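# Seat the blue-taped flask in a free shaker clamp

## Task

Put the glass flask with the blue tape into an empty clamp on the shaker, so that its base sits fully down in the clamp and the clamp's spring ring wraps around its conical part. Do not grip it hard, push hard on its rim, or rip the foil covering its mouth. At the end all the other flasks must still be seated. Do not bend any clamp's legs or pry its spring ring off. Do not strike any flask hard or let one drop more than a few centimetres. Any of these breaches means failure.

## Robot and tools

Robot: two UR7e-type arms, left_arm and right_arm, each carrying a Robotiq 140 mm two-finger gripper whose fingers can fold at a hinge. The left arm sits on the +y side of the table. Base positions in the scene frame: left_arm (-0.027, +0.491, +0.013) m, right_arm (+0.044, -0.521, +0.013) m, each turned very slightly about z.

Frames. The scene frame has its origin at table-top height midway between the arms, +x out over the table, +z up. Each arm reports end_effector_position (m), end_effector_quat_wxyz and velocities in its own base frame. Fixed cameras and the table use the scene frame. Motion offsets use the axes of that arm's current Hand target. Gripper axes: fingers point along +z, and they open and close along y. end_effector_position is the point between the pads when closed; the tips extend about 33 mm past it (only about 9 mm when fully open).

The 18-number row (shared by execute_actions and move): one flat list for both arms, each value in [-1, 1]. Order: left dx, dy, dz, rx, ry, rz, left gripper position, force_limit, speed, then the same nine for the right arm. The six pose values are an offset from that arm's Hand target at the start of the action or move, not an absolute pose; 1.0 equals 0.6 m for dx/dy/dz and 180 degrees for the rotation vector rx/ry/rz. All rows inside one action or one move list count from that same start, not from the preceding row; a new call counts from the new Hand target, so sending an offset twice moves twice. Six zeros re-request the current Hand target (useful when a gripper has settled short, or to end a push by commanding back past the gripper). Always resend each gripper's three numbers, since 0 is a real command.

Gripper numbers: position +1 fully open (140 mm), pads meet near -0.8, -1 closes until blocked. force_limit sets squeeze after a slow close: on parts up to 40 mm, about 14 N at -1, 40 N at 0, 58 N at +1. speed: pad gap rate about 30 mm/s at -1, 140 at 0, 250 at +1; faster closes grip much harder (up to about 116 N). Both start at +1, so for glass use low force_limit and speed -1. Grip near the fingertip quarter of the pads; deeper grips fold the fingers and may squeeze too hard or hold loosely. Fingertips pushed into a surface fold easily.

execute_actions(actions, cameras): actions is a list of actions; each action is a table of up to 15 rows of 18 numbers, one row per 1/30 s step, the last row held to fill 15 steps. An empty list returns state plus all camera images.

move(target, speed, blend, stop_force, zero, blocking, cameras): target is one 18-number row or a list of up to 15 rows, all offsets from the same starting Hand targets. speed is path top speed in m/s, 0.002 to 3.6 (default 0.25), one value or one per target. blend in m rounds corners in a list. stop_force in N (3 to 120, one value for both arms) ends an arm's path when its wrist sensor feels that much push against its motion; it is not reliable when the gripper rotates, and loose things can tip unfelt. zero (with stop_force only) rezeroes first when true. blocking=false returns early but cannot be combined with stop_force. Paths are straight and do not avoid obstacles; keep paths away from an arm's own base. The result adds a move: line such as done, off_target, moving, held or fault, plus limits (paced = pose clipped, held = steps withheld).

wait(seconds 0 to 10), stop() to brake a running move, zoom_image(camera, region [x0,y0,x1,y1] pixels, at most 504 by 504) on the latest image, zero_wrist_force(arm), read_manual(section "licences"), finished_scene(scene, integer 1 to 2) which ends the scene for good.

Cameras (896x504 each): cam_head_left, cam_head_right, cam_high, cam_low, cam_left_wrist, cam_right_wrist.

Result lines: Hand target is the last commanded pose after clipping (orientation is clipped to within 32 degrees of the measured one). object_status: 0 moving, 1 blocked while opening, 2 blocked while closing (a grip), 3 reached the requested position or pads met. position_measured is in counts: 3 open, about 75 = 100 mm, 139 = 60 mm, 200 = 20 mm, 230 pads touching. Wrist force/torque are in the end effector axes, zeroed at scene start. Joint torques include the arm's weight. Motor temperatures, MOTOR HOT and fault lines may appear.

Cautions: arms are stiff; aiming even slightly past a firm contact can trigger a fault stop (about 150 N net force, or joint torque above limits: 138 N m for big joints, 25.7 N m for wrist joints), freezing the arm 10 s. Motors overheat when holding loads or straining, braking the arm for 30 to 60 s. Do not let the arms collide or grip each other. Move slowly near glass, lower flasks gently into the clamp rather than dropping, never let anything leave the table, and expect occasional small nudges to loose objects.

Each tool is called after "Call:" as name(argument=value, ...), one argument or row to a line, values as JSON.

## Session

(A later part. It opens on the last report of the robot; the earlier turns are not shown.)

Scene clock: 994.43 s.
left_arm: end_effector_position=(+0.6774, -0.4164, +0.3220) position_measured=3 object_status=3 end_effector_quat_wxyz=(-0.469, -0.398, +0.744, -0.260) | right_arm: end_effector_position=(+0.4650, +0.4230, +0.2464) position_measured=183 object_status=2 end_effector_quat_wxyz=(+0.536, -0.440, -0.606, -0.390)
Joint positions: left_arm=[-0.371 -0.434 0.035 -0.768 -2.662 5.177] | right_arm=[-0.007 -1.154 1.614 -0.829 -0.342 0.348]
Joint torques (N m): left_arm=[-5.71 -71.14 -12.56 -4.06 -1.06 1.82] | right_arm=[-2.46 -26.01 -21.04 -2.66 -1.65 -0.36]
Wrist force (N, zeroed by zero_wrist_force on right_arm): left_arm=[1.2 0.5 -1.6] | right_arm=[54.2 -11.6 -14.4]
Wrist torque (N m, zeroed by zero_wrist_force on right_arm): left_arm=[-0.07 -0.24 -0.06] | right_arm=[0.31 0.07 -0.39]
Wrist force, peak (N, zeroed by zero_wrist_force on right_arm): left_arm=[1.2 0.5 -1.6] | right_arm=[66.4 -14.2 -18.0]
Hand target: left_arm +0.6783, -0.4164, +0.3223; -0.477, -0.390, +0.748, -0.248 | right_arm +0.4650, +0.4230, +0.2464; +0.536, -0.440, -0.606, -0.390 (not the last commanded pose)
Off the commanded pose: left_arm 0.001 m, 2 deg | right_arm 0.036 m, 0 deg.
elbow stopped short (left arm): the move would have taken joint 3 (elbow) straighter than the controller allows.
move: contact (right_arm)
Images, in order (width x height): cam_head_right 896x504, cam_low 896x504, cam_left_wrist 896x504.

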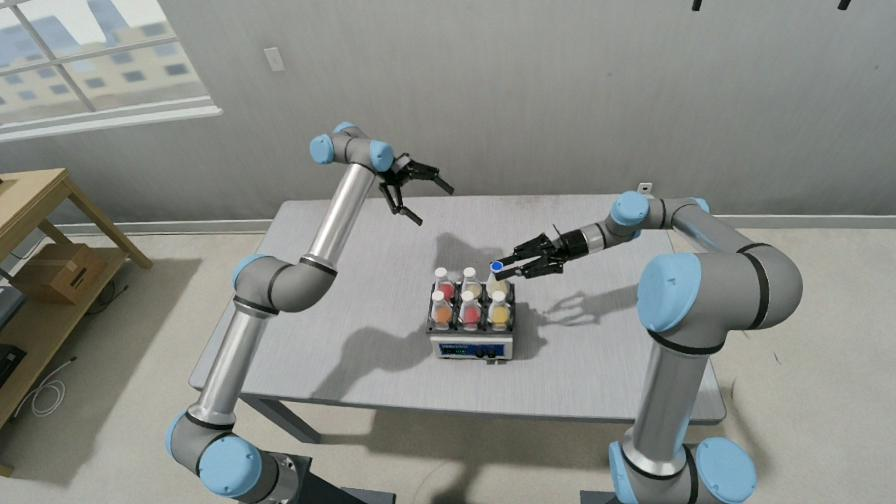

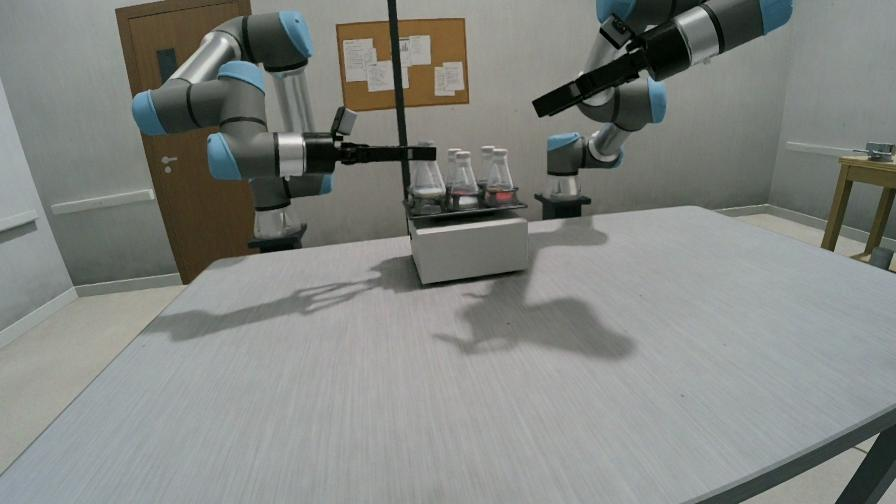

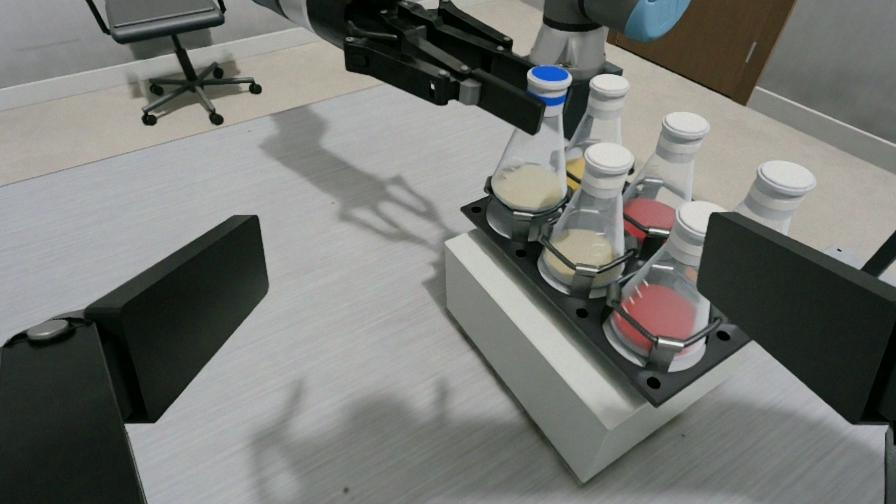

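Call:
move(
  target=[0,0,0,0,0,0,1,1,1,0.0145,-0.0025,0.0018,0,-0.0111,0,-1,-1,-1],
  speed=0.04,
)

Call:
move(
  target=[0,0,0,0,0,0,1,1,1,-0.074,0,0.0118,0,0,0,-1,-1,-1],
  speed=0.012,
  stop_force=60,
  cameras=["cam_left_wrist","cam_head_right","cam_low"],
)

Call:
zoom_image(
  camera="cam_head_right",
  region=[450, 245, 530, 345],
)

Call:
zoom_image(
  camera="cam_low",
  region=[395, 130, 485, 220],
)

Call:
zoom_image(
  camera="cam_left_wrist",
  region=[460, 40, 620, 270],
)

Scene clock: 1013.17 s.
left_arm: end_effector_position=(+0.6774, -0.4164, +0.3220) position_measured=3 object_status=3 end_effector_quat_wxyz=(-0.469, -0.398, +0.744, -0.260) | right_arm: end_effector_position=(+0.4628, +0.4246, +0.2550) position_measured=183 object_status=2 end_effector_quat_wxyz=(+0.525, -0.446, -0.615, -0.382)
Joint positions: left_arm=[-0.371 -0.434 0.035 -0.768 -2.662 5.177] | right_arm=[-0.002 -1.193 1.628 -0.905 -0.351 0.443]
Joint torques (N m): left_arm=[-5.17 -72.31 -12.34 -4.12 -0.83 1.77] | right_arm=[-3.49 -23.72 -21.56 1.72 2.22 -2.2]
Wrist force (N, zeroed by zero_wrist_force on right_arm): left_arm=[1.0 0.6 -1.5] | right_arm=[-0.9 0.3 0.3]
Wrist torque (N m, zeroed by zero_wrist_force on right_arm): left_arm=[-0.05 -0.21 -0.07] | right_arm=[0.05 0.00 0.11]
Wrist force, peak (N, zeroed by zero_wrist_force on right_arm): left_arm=[1.2 0.4 -1.7] | right_arm=[54.5 -11.9 -14.3]
Hand target: left_arm +0.6783, -0.4164, +0.3223; -0.477, -0.390, +0.748, -0.248 | right_arm +0.4629, +0.4246, +0.2549; +0.525, -0.446, -0.615, -0.383
Off the commanded pose: left_arm 0.001 m, 2 deg | right_arm 0.000 m, 0 deg.
elbow stopped short (left arm): the move would have taken joint 3 (elbow) straighter than the controller allows.
move: done

Scene clock: 1015.33 s.
left_arm: end_effector_position=(+0.6774, -0.4164, +0.3220) position_measured=3 object_status=3 end_effector_quat_wxyz=(-0.469, -0.398, +0.744, -0.260) | right_arm: end_effector_position=(+0.4630, +0.4247, +0.2415) position_measured=183 object_status=2 end_effector_quat_wxyz=(+0.525, -0.446, -0.615, -0.383)
Joint positions: left_arm=[-0.371 -0.434 0.035 -0.768 -2.662 5.177] | right_arm=[-0.002 -1.179 1.646 -0.937 -0.351 0.443]
Joint torques (N m): left_arm=[-5.1 -71.73 -11.84 -4.12 -0.91 1.81] | right_arm=[-16.84 -32.4 -25.17 -2.12 -2.46 -0.99]
Wrist force (N, zeroed by zero_wrist_force on right_arm): left_arm=[1.1 0.6 -1.4] | right_arm=[39.4 -4.9 9.3]
Wrist torque (N m, zeroed by zero_wrist_force on right_arm): left_arm=[-0.04 -0.22 -0.07] | right_arm=[0.19 -0.04 0.27]
Wrist force, peak (N, zeroed by zero_wrist_force on right_arm): left_arm=[1.4 0.5 -1.4] | right_arm=[63.6 -11.6 8.4]
Hand target: left_arm +0.6783, -0.4164, +0.3223; -0.477, -0.390, +0.748, -0.248 | right_arm +0.4630, +0.4246, +0.2415; +0.525, -0.446, -0.615, -0.383 (not the last commanded pose)
Off the commanded pose: left_arm 0.001 m, 2 deg | right_arm 0.032 m, 0 deg.
elbow stopped short (left arm): the move would have taken joint 3 (elbow) straighter than the controller allows.
move: contact (right_arm)
Images, in order (width x height): cam_head_right 896x504, cam_low 896x504, cam_left_wrist 896x504.

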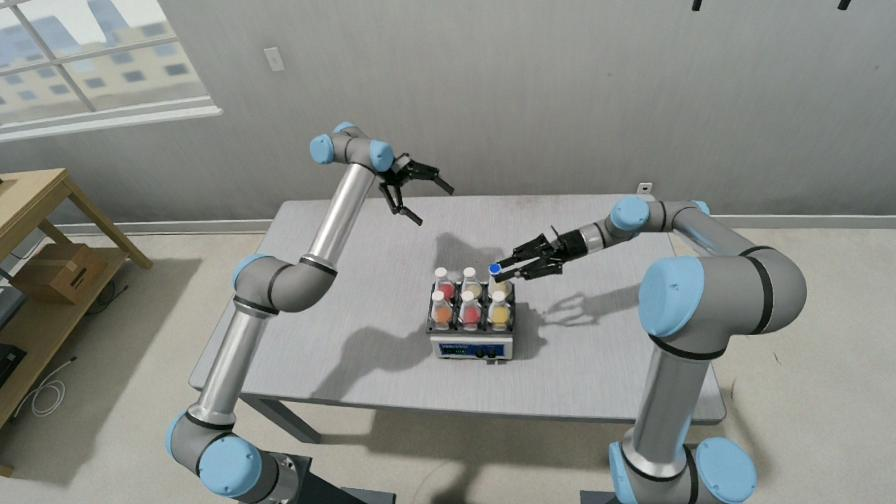

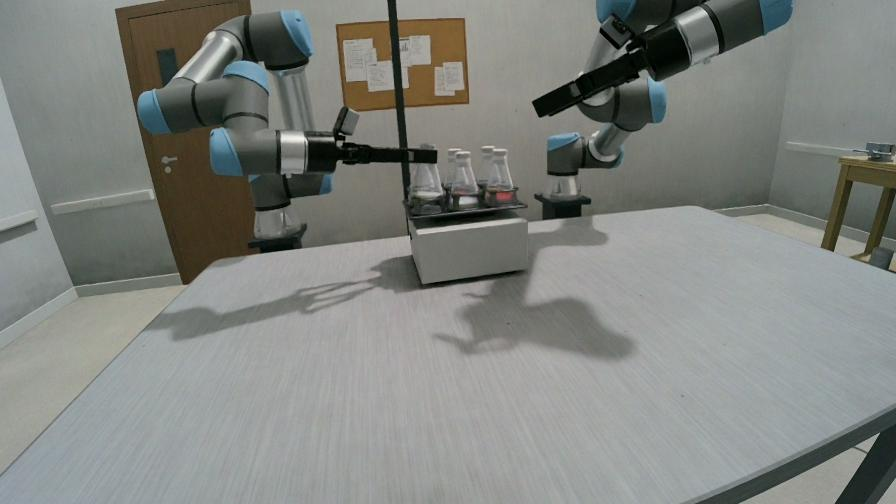

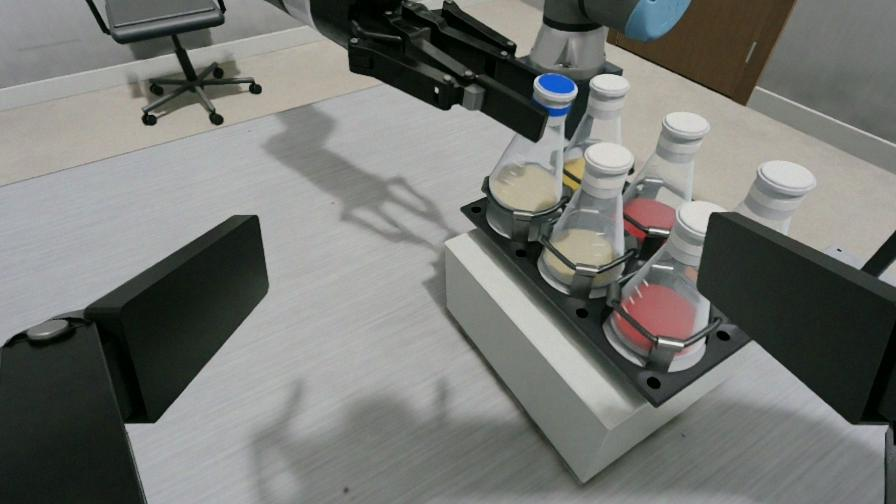

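Scaled by 5.040 from the camera's 896x504 image, which has a finer 1280x720 frame.

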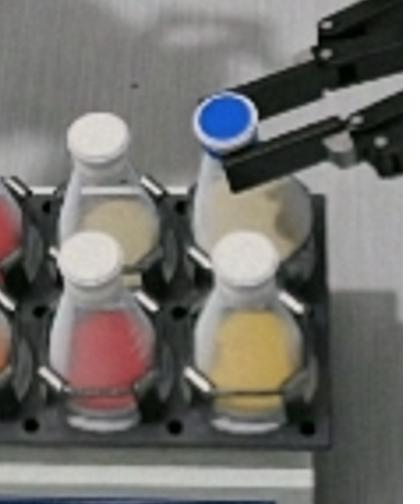

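Scaled by 5.600 from the camera's 896x504 image, which has a finer 1280x720 frame.

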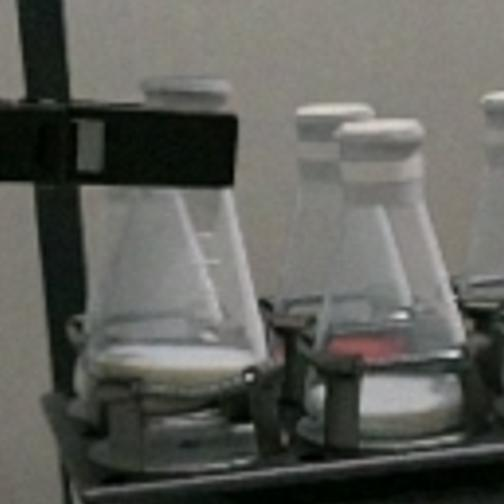

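Scaled by 2.191 from the camera's 896x504 image, which has a finer 1280x720 frame.

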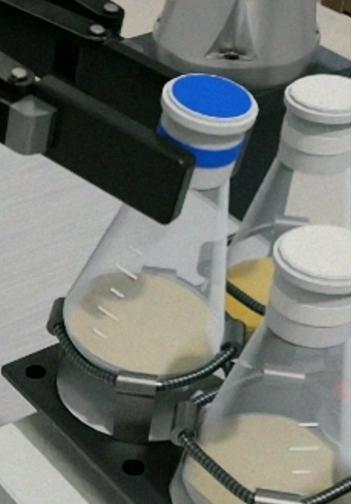

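Call:
move(
  target=[0,0,0,0,0,0,1,1,1,-0.0187,0,-0.0105,0,0.022,0,-1,-1,-1],
  speed=0.012,
  stop_force=85,
  zero=false,
  cameras=["cam_left_wrist","cam_head_right","cam_low"],
)

Call:
zoom_image(
  camera="cam_head_right",
  region=[450, 245, 530, 345],
)

Call:
zoom_image(
  camera="cam_low",
  region=[395, 130, 485, 220],
)

Call:
zoom_image(
  camera="cam_left_wrist",
  region=[460, 40, 620, 270],
)

Scene clock: 1029.60 s.
left_arm: end_effector_position=(+0.6774, -0.4164, +0.3220) position_measured=3 object_status=3 end_effector_quat_wxyz=(-0.469, -0.398, +0.744, -0.260) | right_arm: end_effector_position=(+0.4636, +0.4229, +0.2392) position_measured=183 object_status=2 end_effector_quat_wxyz=(+0.530, -0.443, -0.611, -0.386)
Joint positions: left_arm=[-0.371 -0.434 0.035 -0.768 -2.662 5.177] | right_arm=[-0.006 -1.164 1.639 -0.897 -0.348 0.397]
Joint torques (N m): left_arm=[-4.19 -73.74 -11.59 -3.88 -0.78 2.17] | right_arm=[-9.86 -15.03 5.61 -5.27 -8.41 -2.46]
Wrist force (N, zeroed by zero_wrist_force on right_arm): left_arm=[1.0 0.5 -1.4] | right_arm=[82.1 -3.4 16.6]
Wrist torque (N m, zeroed by zero_wrist_force on right_arm): left_arm=[-0.07 -0.22 -0.07] | right_arm=[0.28 0.88 0.29]
Wrist force, peak (N, zeroed by zero_wrist_force on right_arm): left_arm=[1.3 0.5 -1.7] | right_arm=[88.3 -3.4 19.2]
Hand target: left_arm +0.6783, -0.4164, +0.3223; -0.477, -0.390, +0.748, -0.248 | right_arm +0.4636, +0.4229, +0.2392; +0.530, -0.443, -0.611, -0.386 (not the last commanded pose)
Off the commanded pose: left_arm 0.001 m, 2 deg | right_arm 0.010 m, 3 deg.
elbow stopped short (left arm): the move would have taken joint 3 (elbow) straighter than the controller allows.
move: contact (right_arm)
Images, in order (width x height): cam_head_right 896x504, cam_low 896x504, cam_left_wrist 896x504.

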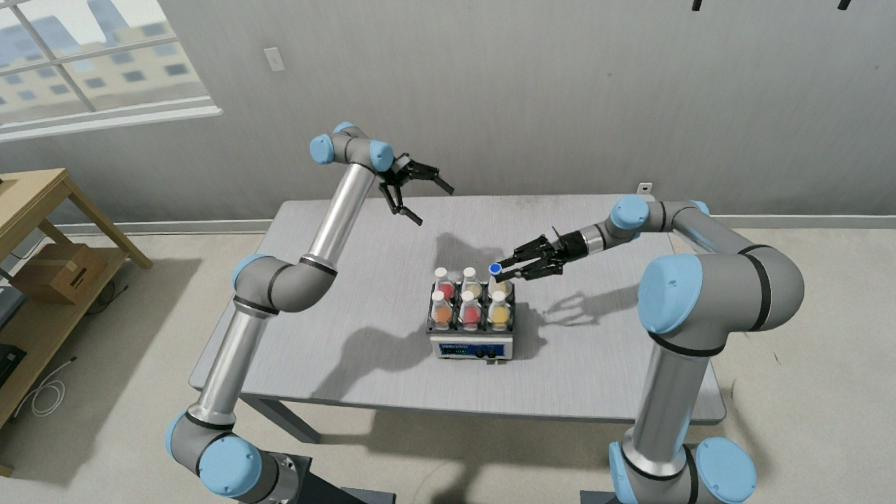

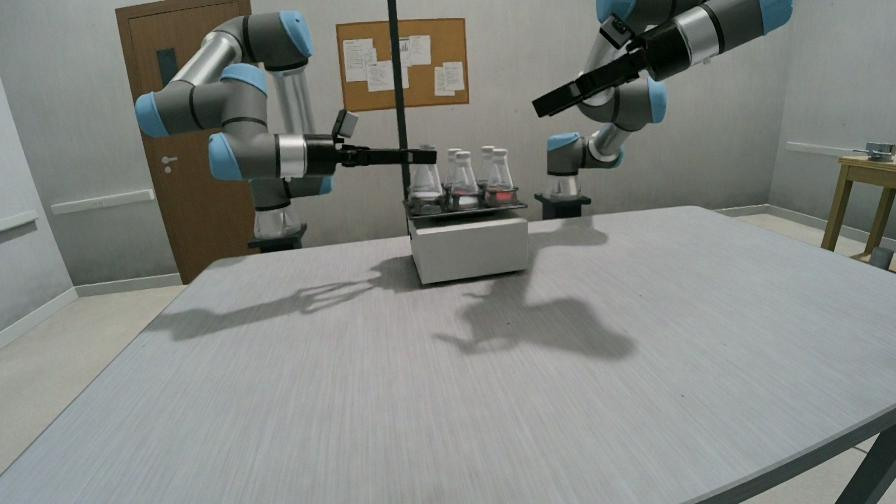

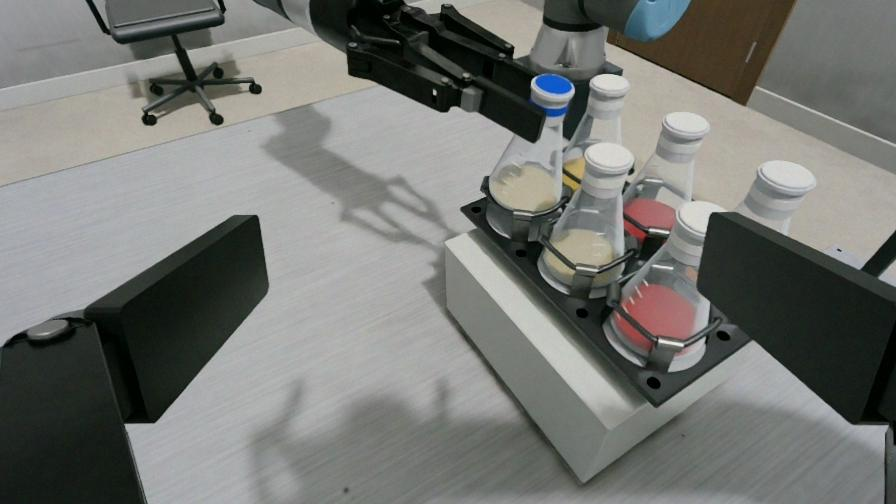

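Scaled by 5.040 from the camera's 896x504 image, which has a finer 1280x720 frame.

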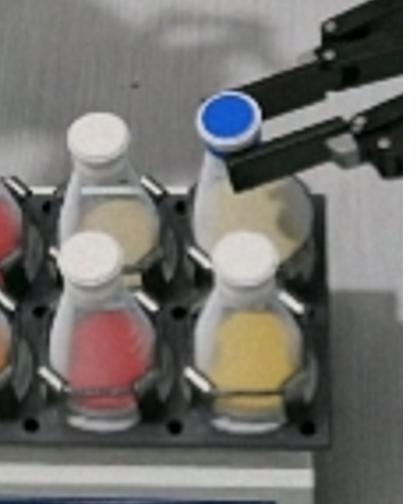

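Scaled by 5.600 from the camera's 896x504 image, which has a finer 1280x720 frame.

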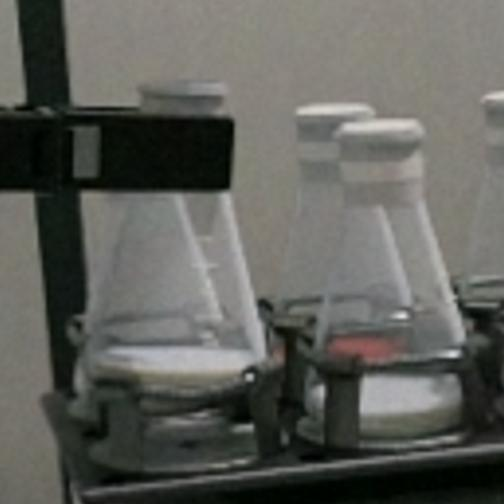

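Scaled by 2.191 from the camera's 896x504 image, which has a finer 1280x720 frame.

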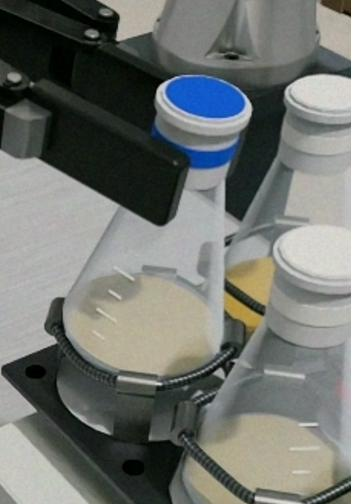

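Call:
move(
  target=[0,0,0,0,0,0,1,1,1,-0.0246,0,0.0037,0,0,0,-1,-1,-1],
  speed=0.006,
  stop_force=100,
  zero=false,
  cameras=["cam_left_wrist","cam_low"],
)

Call:
zoom_image(
  camera="cam_low",
  region=[395, 130, 485, 220],
)

Call:
zoom_image(
  camera="cam_left_wrist",
  region=[460, 40, 620, 270],
)

Scene clock: 1043.47 s.
left_arm: end_effector_position=(+0.6774, -0.4164, +0.3220) position_measured=3 object_status=3 end_effector_quat_wxyz=(-0.469, -0.398, +0.744, -0.260) | right_arm: end_effector_position=(+0.4637, +0.4230, +0.2378) position_measured=183 object_status=2 end_effector_quat_wxyz=(+0.530, -0.443, -0.611, -0.387)
Joint positions: left_arm=[-0.371 -0.434 0.035 -0.768 -2.662 5.177] | right_arm=[-0.006 -1.163 1.641 -0.9 -0.347 0.397]
Joint torques (N m): left_arm=[-4.04 -75.86 -12.11 -3.93 -1.19 1.9] | right_arm=[-26.39 -9.51 -12.48 -6.39 -8.02 -1.84]
Wrist force (N, zeroed by zero_wrist_force on right_arm): left_arm=[0.9 0.6 -1.4] | right_arm=[98.8 -1.2 27.3]
Wrist torque (N m, zeroed by zero_wrist_force on right_arm): left_arm=[-0.05 -0.19 -0.07] | right_arm=[0.24 1.32 0.17]
Wrist force, peak (N, zeroed by zero_wrist_force on right_arm): left_arm=[1.3 0.5 -1.6] | right_arm=[109.6 -1.6 27.7]
Hand target: left_arm +0.6783, -0.4164, +0.3223; -0.477, -0.390, +0.748, -0.248 | right_arm +0.4636, +0.4229, +0.2377; +0.530, -0.443, -0.611, -0.386 (not the last commanded pose)
Off the commanded pose: left_arm 0.001 m, 2 deg | right_arm 0.014 m, 0 deg.
elbow stopped short (left arm): the move would have taken joint 3 (elbow) straighter than the controller allows.
move: contact (right_arm)
Images, in order (width x height): cam_low 896x504, cam_left_wrist 896x504.

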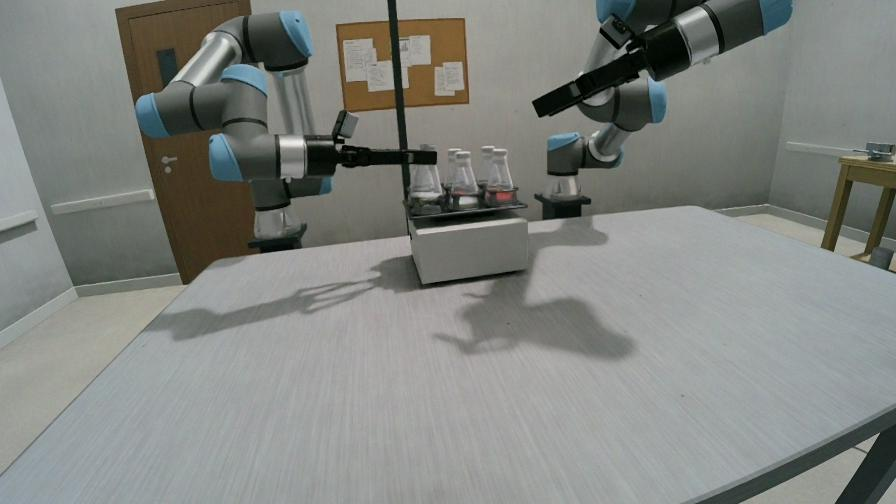

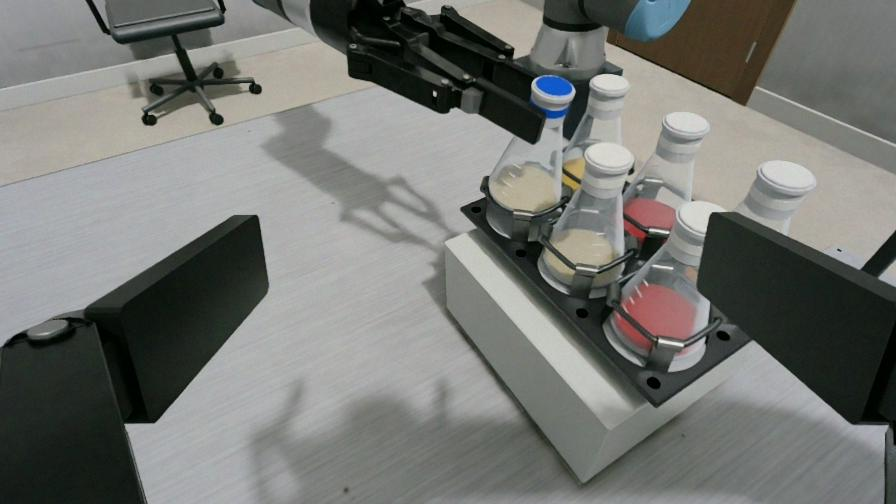

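Scaled by 5.600 from the camera's 896x504 image, which has a finer 1280x720 frame.

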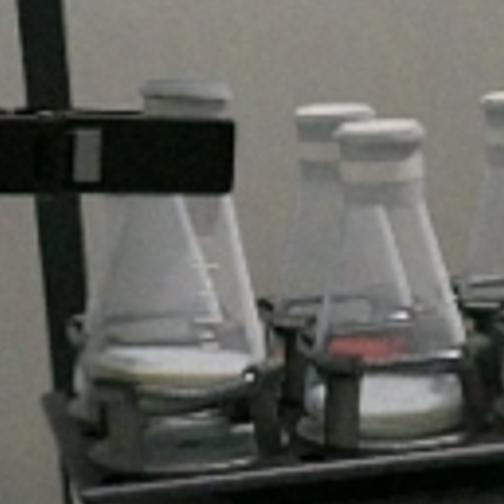

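Scaled by 2.191 from the camera's 896x504 image, which has a finer 1280x720 frame.

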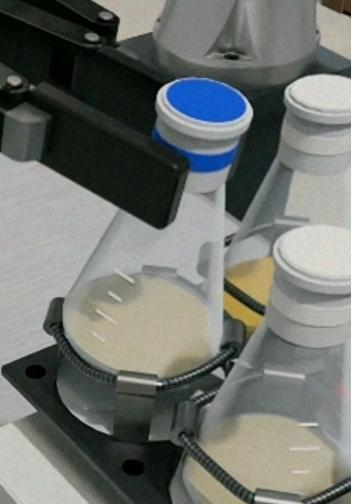

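Call:
move(
  target=[0,0,0,0,0,0,1,1,1,0.0033,0,-0.0005,0,0,0,-1,-1,-1],
  speed=0.01,
)

Call:
move(
  target=[0,0,0,0,0,0,1,1,1,-0.0157,0,-0.0145,0,0.0333,0,-1,-1,-1],
  speed=0.008,
  stop_force=100,
  zero=false,
  cameras=["cam_left_wrist","cam_low"],
)

Call:
zoom_image(
  camera="cam_low",
  region=[395, 130, 485, 220],
)

Call:
zoom_image(
  camera="cam_left_wrist",
  region=[460, 40, 620, 270],
)

Scene clock: 1060.43 s.
left_arm: end_effector_position=(+0.6774, -0.4164, +0.3220) position_measured=3 object_status=3 end_effector_quat_wxyz=(-0.469, -0.398, +0.744, -0.260) | right_arm: end_effector_position=(+0.4636, +0.4229, +0.2397) position_measured=183 object_status=2 end_effector_quat_wxyz=(+0.530, -0.443, -0.611, -0.386)
Joint positions: left_arm=[-0.371 -0.434 0.035 -0.768 -2.662 5.177] | right_arm=[-0.006 -1.165 1.638 -0.896 -0.348 0.397]
Joint torques (N m): left_arm=[-5.01 -76.49 -12.97 -3.66 -0.93 1.87] | right_arm=[-12.2 -31.79 -21.03 -1.54 -6.38 -2.07]
Wrist force (N, zeroed by zero_wrist_force on right_arm): left_arm=[0.9 0.5 -1.4] | right_arm=[44.6 2.5 12.1]
Wrist torque (N m, zeroed by zero_wrist_force on right_arm): left_arm=[-0.06 -0.20 -0.07] | right_arm=[0.19 0.13 0.01]
Wrist force, peak (N, zeroed by zero_wrist_force on right_arm): left_arm=[1.4 0.7 -1.5] | right_arm=[100.0 -0.8 27.8]
Hand target: left_arm +0.6783, -0.4164, +0.3223; -0.477, -0.390, +0.748, -0.248 | right_arm +0.4636, +0.4229, +0.2397; +0.530, -0.443, -0.611, -0.386
Off the commanded pose: left_arm 0.001 m, 2 deg | right_arm 0.000 m, 0 deg.
elbow stopped short (left arm): the move would have taken joint 3 (elbow) straighter than the controller allows.
move: done

Scene clock: 1062.90 s.
left_arm: end_effector_position=(+0.6774, -0.4164, +0.3220) position_measured=3 object_status=3 end_effector_quat_wxyz=(-0.469, -0.398, +0.744, -0.260) | right_arm: end_effector_position=(+0.4642, +0.4209, +0.2380) position_measured=183 object_status=2 end_effector_quat_wxyz=(+0.537, -0.439, -0.605, -0.391)
Joint positions: left_arm=[-0.371 -0.434 0.035 -0.768 -2.662 5.177] | right_arm=[-0.011 -1.145 1.626 -0.836 -0.345 0.333]
Joint torques (N m): left_arm=[-5.05 -76.27 -12.9 -3.79 -0.76 1.88] | right_arm=[-19.12 -8.7 11.21 -10.67 -8.07 -1.58]
Wrist force (N, zeroed by zero_wrist_force on right_arm): left_arm=[1.0 0.6 -1.5] | right_arm=[102.7 -2.5 32.0]
Wrist torque (N m, zeroed by zero_wrist_force on right_arm): left_arm=[-0.04 -0.22 -0.07] | right_arm=[0.17 1.43 -0.03]
Wrist force, peak (N, zeroed by zero_wrist_force on right_arm): left_arm=[1.2 0.5 -1.6] | right_arm=[107.1 -4.9 34.8]
Hand target: left_arm +0.6783, -0.4164, +0.3223; -0.477, -0.390, +0.748, -0.248 | right_arm +0.4643, +0.4209, +0.2380; +0.537, -0.439, -0.605, -0.391 (not the last commanded pose)
Off the commanded pose: left_arm 0.001 m, 2 deg | right_arm 0.010 m, 5 deg.
elbow stopped short (left arm): the move would have taken joint 3 (elbow) straighter than the controller allows.
move: contact (right_arm)
Images, in order (width x height): cam_low 896x504, cam_left_wrist 896x504.

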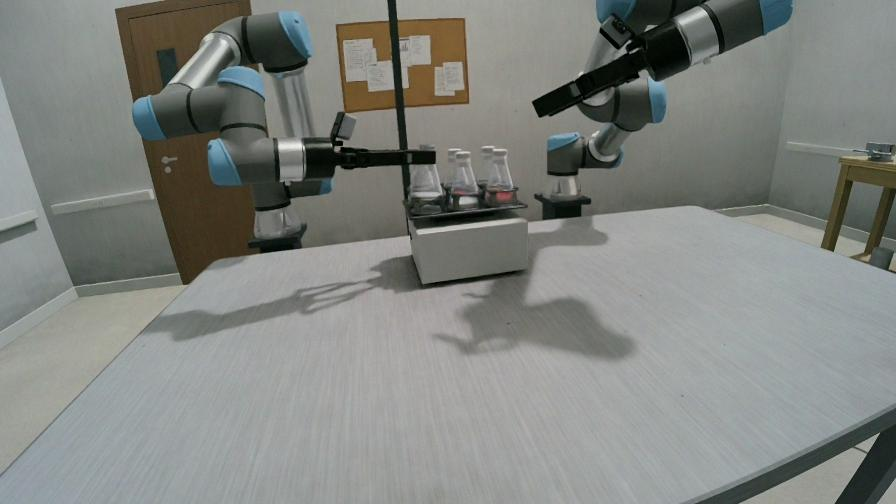

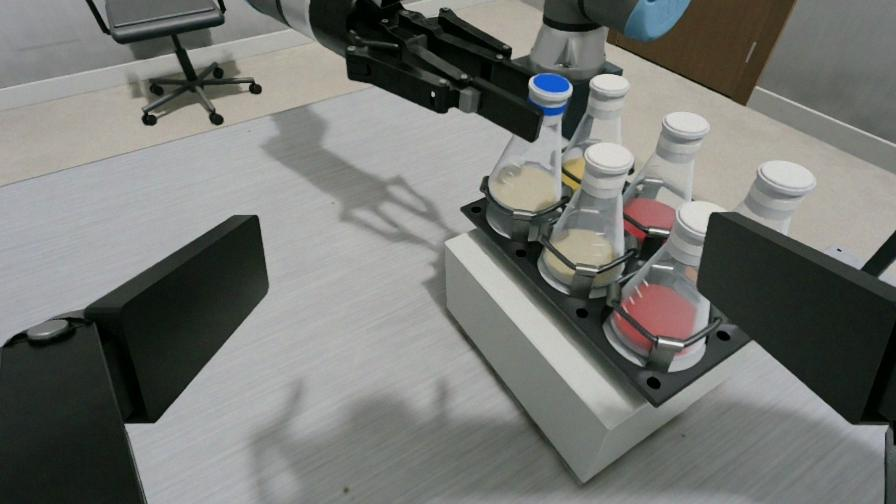

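Scaled by 5.600 from the camera's 896x504 image, which has a finer 1280x720 frame.

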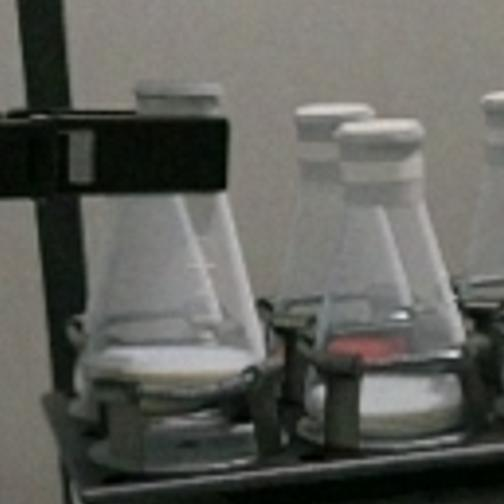

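Scaled by 2.191 from the camera's 896x504 image, which has a finer 1280x720 frame.

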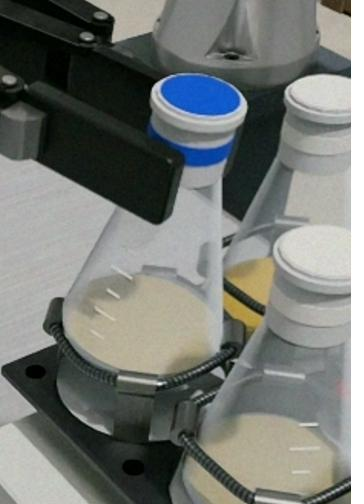

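Call:
move(
  target=[0,0,0,0,0,0,1,1,1,0.0158,0,-0.0063,0,0.0167,0,-1,-1,-1],
  speed=0.03,
  cameras=["cam_left_wrist","cam_low"],
)

Call:
zoom_image(
  camera="cam_low",
  region=[395, 130, 485, 220],
)

Call:
move(
  target=[0,0,0,0,0,0,1,1,1,-0.0744,0,0.0091,0,0,0,-1,-1,-1],
  speed=0.01,
  stop_force=70,
  cameras=["cam_left_wrist","cam_low"],
)

Call:
zoom_image(
  camera="cam_low",
  region=[395, 130, 485, 220],
)

Call:
zoom_image(
  camera="cam_left_wrist",
  region=[460, 40, 620, 270],
)

Scene clock: 1078.83 s.
left_arm: end_effector_position=(+0.6774, -0.4164, +0.3220) position_measured=3 object_status=3 end_effector_quat_wxyz=(-0.469, -0.398, +0.744, -0.260) | right_arm: end_effector_position=(+0.4652, +0.4184, +0.2478) position_measured=183 object_status=2 end_effector_quat_wxyz=(+0.552, -0.428, -0.591, -0.403)
Joint positions: left_arm=[-0.371 -0.434 0.035 -0.768 -2.662 5.177] | right_arm=[-0.018 -1.11 1.579 -0.667 -0.338 0.185]
Joint torques (N m): left_arm=[-4.42 -77.17 -12.26 -3.83 -0.93 1.87] | right_arm=[-0.08 -46.28 -9.8 -1.32 1.5 1.76]
Wrist force (N, zeroed by zero_wrist_force on right_arm): left_arm=[1.3 0.4 -1.4] | right_arm=[-0.8 0.3 0.3]
Wrist torque (N m, zeroed by zero_wrist_force on right_arm): left_arm=[-0.09 -0.28 -0.07] | right_arm=[0.01 0.00 -0.05]
Wrist force, peak (N, zeroed by zero_wrist_force on right_arm): left_arm=[1.1 0.6 -1.6] | right_arm=[103.5 -2.2 32.0]
Hand target: left_arm +0.6783, -0.4164, +0.3223; -0.477, -0.390, +0.748, -0.248 | right_arm +0.4650, +0.4184, +0.2478; +0.552, -0.428, -0.591, -0.403
Off the commanded pose: left_arm 0.001 m, 2 deg | right_arm 0.000 m, 0 deg.
elbow stopped short (left arm): the move would have taken joint 3 (elbow) straighter than the controller allows.
move: done
Images, in order (width x height): cam_low 896x504, cam_left_wrist 896x504.

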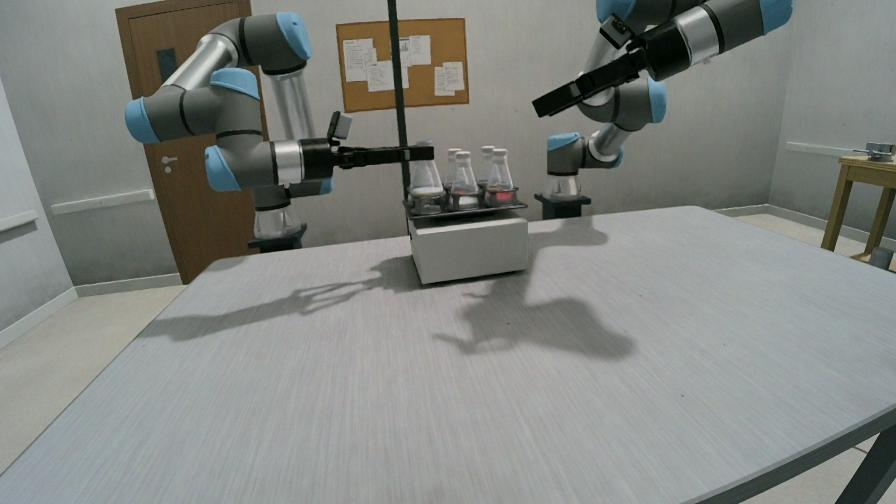

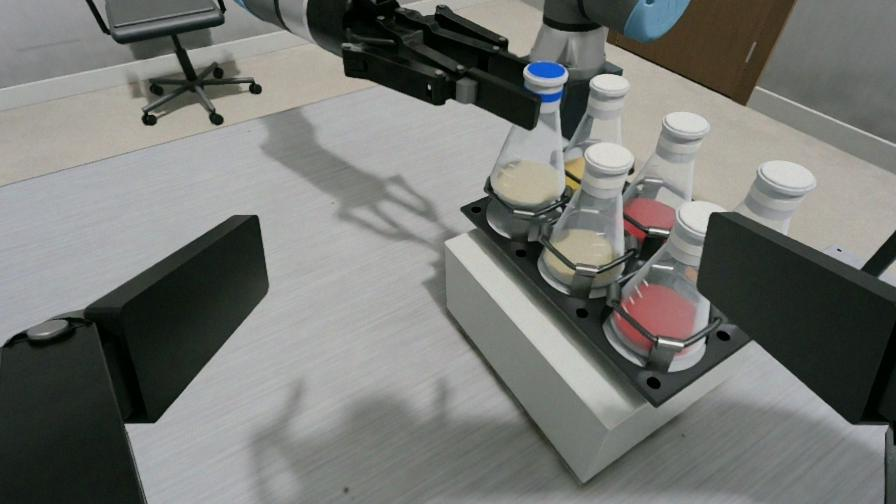

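Scaled by 5.600 from the camera's 896x504 image, which has a finer 1280x720 frame.

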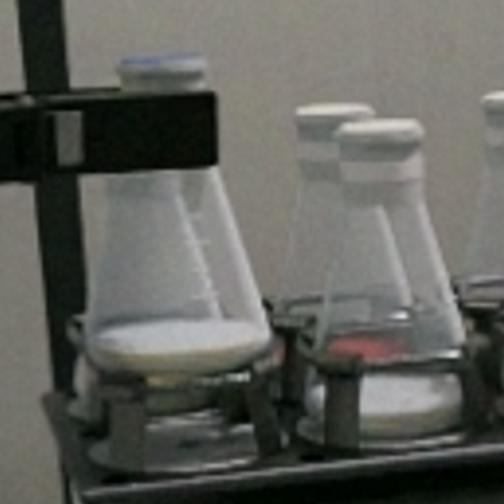

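Scene clock: 1080.73 s.
left_arm: end_effector_position=(+0.6774, -0.4164, +0.3220) position_measured=3 object_status=3 end_effector_quat_wxyz=(-0.469, -0.398, +0.744, -0.260) | right_arm: end_effector_position=(+0.4649, +0.4189, +0.2394) position_measured=183 object_status=2 end_effector_quat_wxyz=(+0.552, -0.428, -0.591, -0.403)
Joint positions: left_arm=[-0.371 -0.434 0.035 -0.768 -2.662 5.177] | right_arm=[-0.017 -1.101 1.589 -0.687 -0.337 0.185]
Joint torques (N m): left_arm=[-3.71 -75.6 -12.82 -3.87 -0.7 1.95] | right_arm=[-21.29 -21.76 -19.17 -5.12 -3.63 0.68]
Wrist force (N, zeroed by zero_wrist_force on right_arm): left_arm=[1.0 0.6 -1.4] | right_arm=[67.9 -5.3 17.8]
Wrist torque (N m, zeroed by zero_wrist_force on right_arm): left_arm=[-0.05 -0.21 -0.06] | right_arm=[0.16 0.60 -0.14]
Wrist force, peak (N, zeroed by zero_wrist_force on right_arm): left_arm=[1.2 0.5 -1.5] | right_arm=[81.1 -6.0 16.9]
Hand target: left_arm +0.6783, -0.4164, +0.3223; -0.477, -0.390, +0.748, -0.248 | right_arm +0.4649, +0.4189, +0.2394; +0.552, -0.428, -0.591, -0.403 (not the last commanded pose)
Off the commanded pose: left_arm 0.001 m, 2 deg | right_arm 0.037 m, 0 deg.
elbow stopped short (left arm): the move would have taken joint 3 (elbow) straighter than the controller allows.
move: contact (right_arm)
Images, in order (width x height): cam_low 896x504, cam_left_wrist 896x504.

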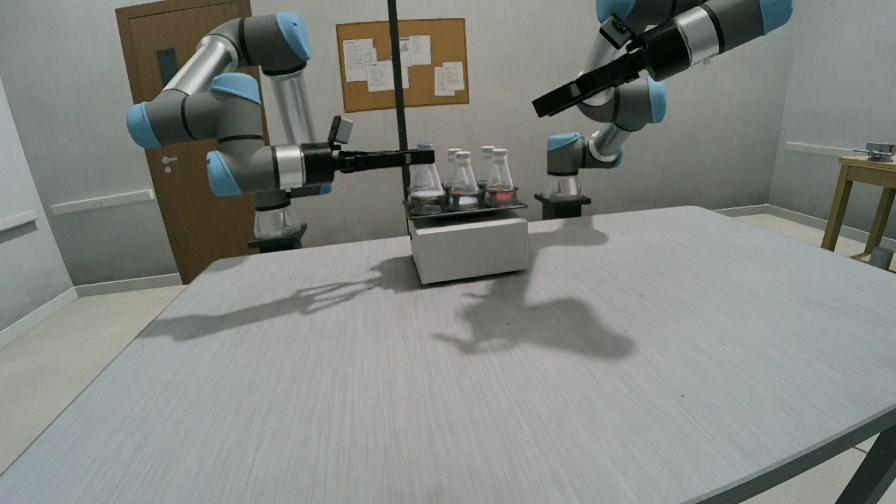

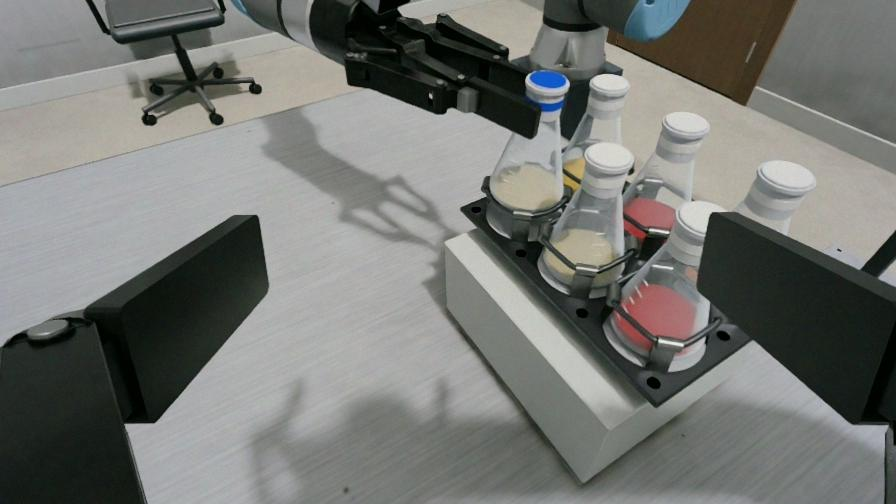

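Scaled by 5.600 from the camera's 896x504 image, which has a finer 1280x720 frame.

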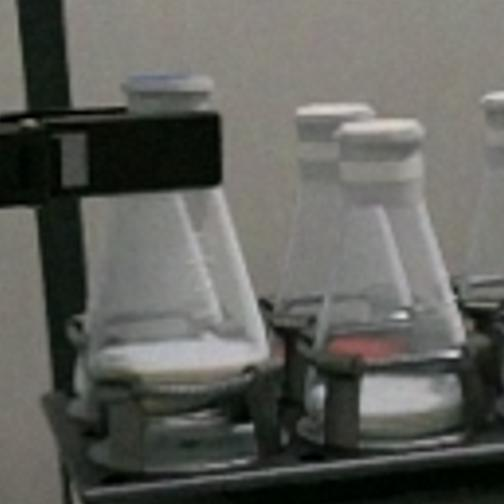

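Scaled by 2.191 from the camera's 896x504 image, which has a finer 1280x720 frame.

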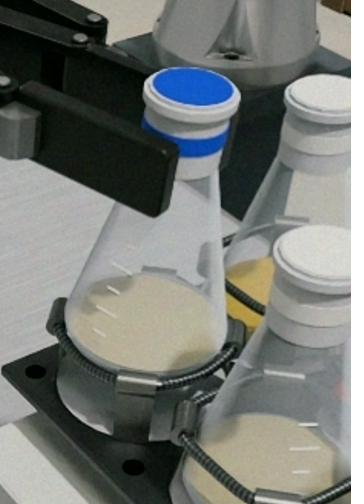

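Call:
move(
  target=[0,0,0,0,0,0,1,1,1,0,-0.001,0.004,0,0,0,-1,-1,-1],
  speed=0.01,
)

Call:
move(
  target=[0,0,0,0,0,0,1,1,1,-0.04,0,0.0035,0,0,0,-1,-1,-1],
  speed=0.008,
  stop_force=105,
  zero=false,
  cameras=["cam_left_wrist","cam_low"],
)

Call:
zoom_image(
  camera="cam_low",
  region=[395, 130, 485, 220],
)

Call:
zoom_image(
  camera="cam_left_wrist",
  region=[460, 40, 620, 270],
)

Scene clock: 1094.33 s.
left_arm: end_effector_position=(+0.6774, -0.4164, +0.3220) position_measured=3 object_status=3 end_effector_quat_wxyz=(-0.469, -0.398, +0.744, -0.260) | right_arm: end_effector_position=(+0.4636, +0.4210, +0.2392) position_measured=183 object_status=2 end_effector_quat_wxyz=(+0.552, -0.428, -0.591, -0.403)
Joint positions: left_arm=[-0.371 -0.434 0.035 -0.768 -2.662 5.177] | right_arm=[-0.014 -1.103 1.593 -0.691 -0.333 0.187]
Joint torques (N m): left_arm=[-5.12 -76.91 -11.8 -3.75 -0.9 1.74] | right_arm=[3.18 -28.2 -0.78 -4.82 -0.41 1.94]
Wrist force (N, zeroed by zero_wrist_force on right_arm): left_arm=[1.0 0.6 -1.4] | right_arm=[50.4 1.5 -1.5]
Wrist torque (N m, zeroed by zero_wrist_force on right_arm): left_arm=[-0.05 -0.21 -0.07] | right_arm=[0.11 -0.02 -0.22]
Wrist force, peak (N, zeroed by zero_wrist_force on right_arm): left_arm=[1.2 0.6 -1.6] | right_arm=[68.6 -5.1 18.1]
Hand target: left_arm +0.6783, -0.4164, +0.3223; -0.477, -0.390, +0.748, -0.248 | right_arm +0.4636, +0.4210, +0.2393; +0.552, -0.428, -0.591, -0.403
Off the commanded pose: left_arm 0.001 m, 2 deg | right_arm 0.000 m, 0 deg.
elbow stopped short (left arm): the move would have taken joint 3 (elbow) straighter than the controller allows.
move: done

Scene clock: 1096.60 s.
left_arm: end_effector_position=(+0.6774, -0.4164, +0.3220) position_measured=3 object_status=3 end_effector_quat_wxyz=(-0.469, -0.398, +0.744, -0.260) | right_arm: end_effector_position=(+0.4627, +0.4213, +0.2302) position_measured=183 object_status=2 end_effector_quat_wxyz=(+0.555, -0.430, -0.589, -0.401)
Joint positions: left_arm=[-0.371 -0.434 0.035 -0.768 -2.662 5.177] | right_arm=[-0.013 -1.092 1.604 -0.705 -0.333 0.187]
Joint torques (N m): left_arm=[-4.76 -76.94 -12.27 -3.89 -0.76 1.8] | right_arm=[-31.47 -8.7 -13.94 -10.04 -4.66 3.61]
Wrist force (N, zeroed by zero_wrist_force on right_arm): left_arm=[1.0 0.5 -1.3] | right_arm=[98.9 -5.3 50.5]
Wrist torque (N m, zeroed by zero_wrist_force on right_arm): left_arm=[-0.07 -0.21 -0.07] | right_arm=[0.39 1.23 -1.40]
Wrist force, peak (N, zeroed by zero_wrist_force on right_arm): left_arm=[1.3 0.5 -1.6] | right_arm=[109.2 -4.9 52.5]
Hand target: left_arm +0.6783, -0.4164, +0.3223; -0.477, -0.390, +0.748, -0.248 | right_arm +0.4627, +0.4212, +0.2301; +0.554, -0.430, -0.589, -0.401 (not the last commanded pose)
Off the commanded pose: left_arm 0.001 m, 2 deg | right_arm 0.015 m, 0 deg.
elbow stopped short (left arm): the move would have taken joint 3 (elbow) straighter than the controller allows.
move: contact (right_arm)
Images, in order (width x height): cam_low 896x504, cam_left_wrist 896x504.

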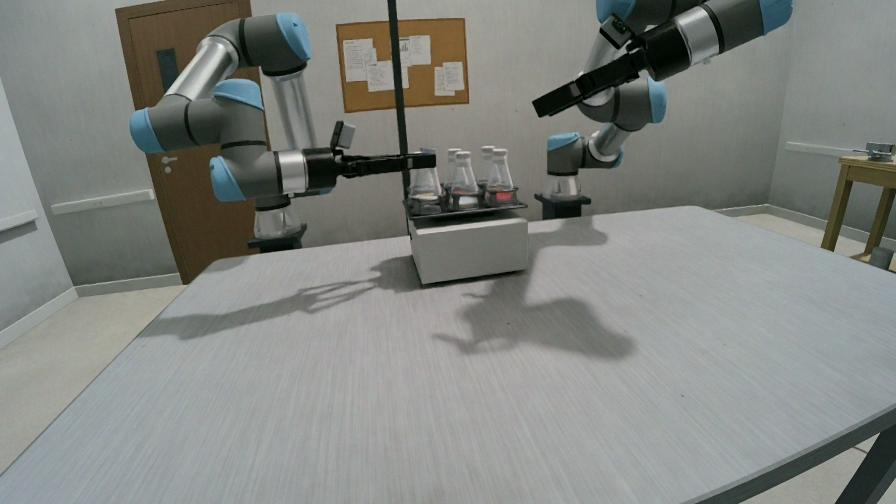

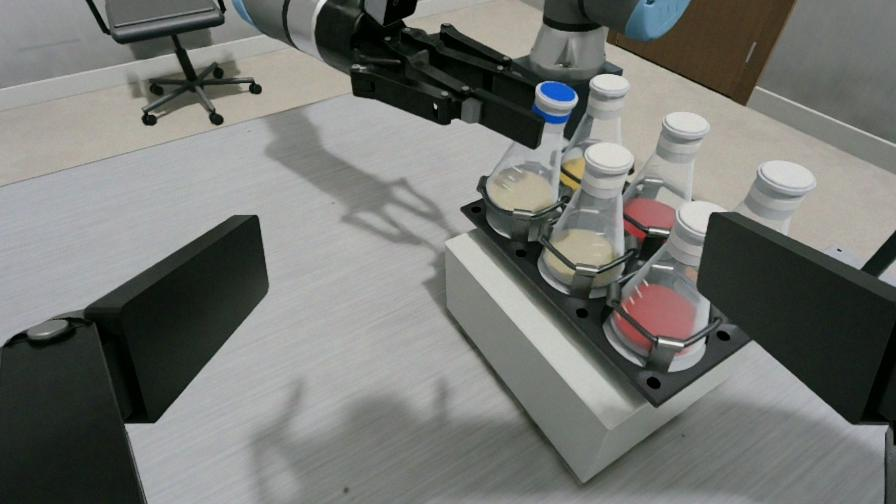

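Scaled by 5.600 from the camera's 896x504 image, which has a finer 1280x720 frame.

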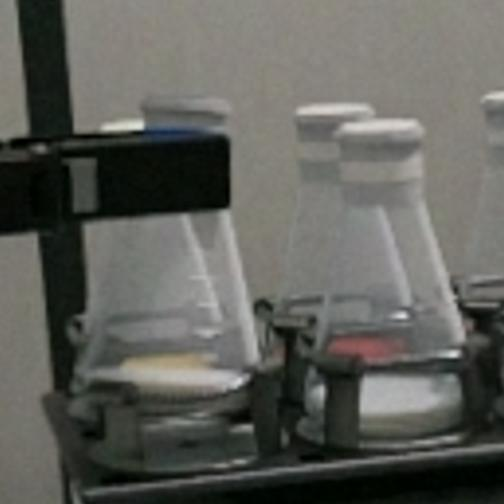

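Scaled by 2.191 from the camera's 896x504 image, which has a finer 1280x720 frame.

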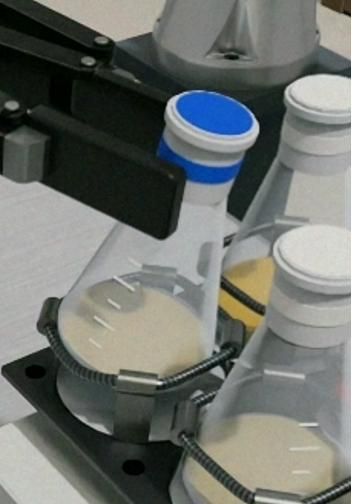

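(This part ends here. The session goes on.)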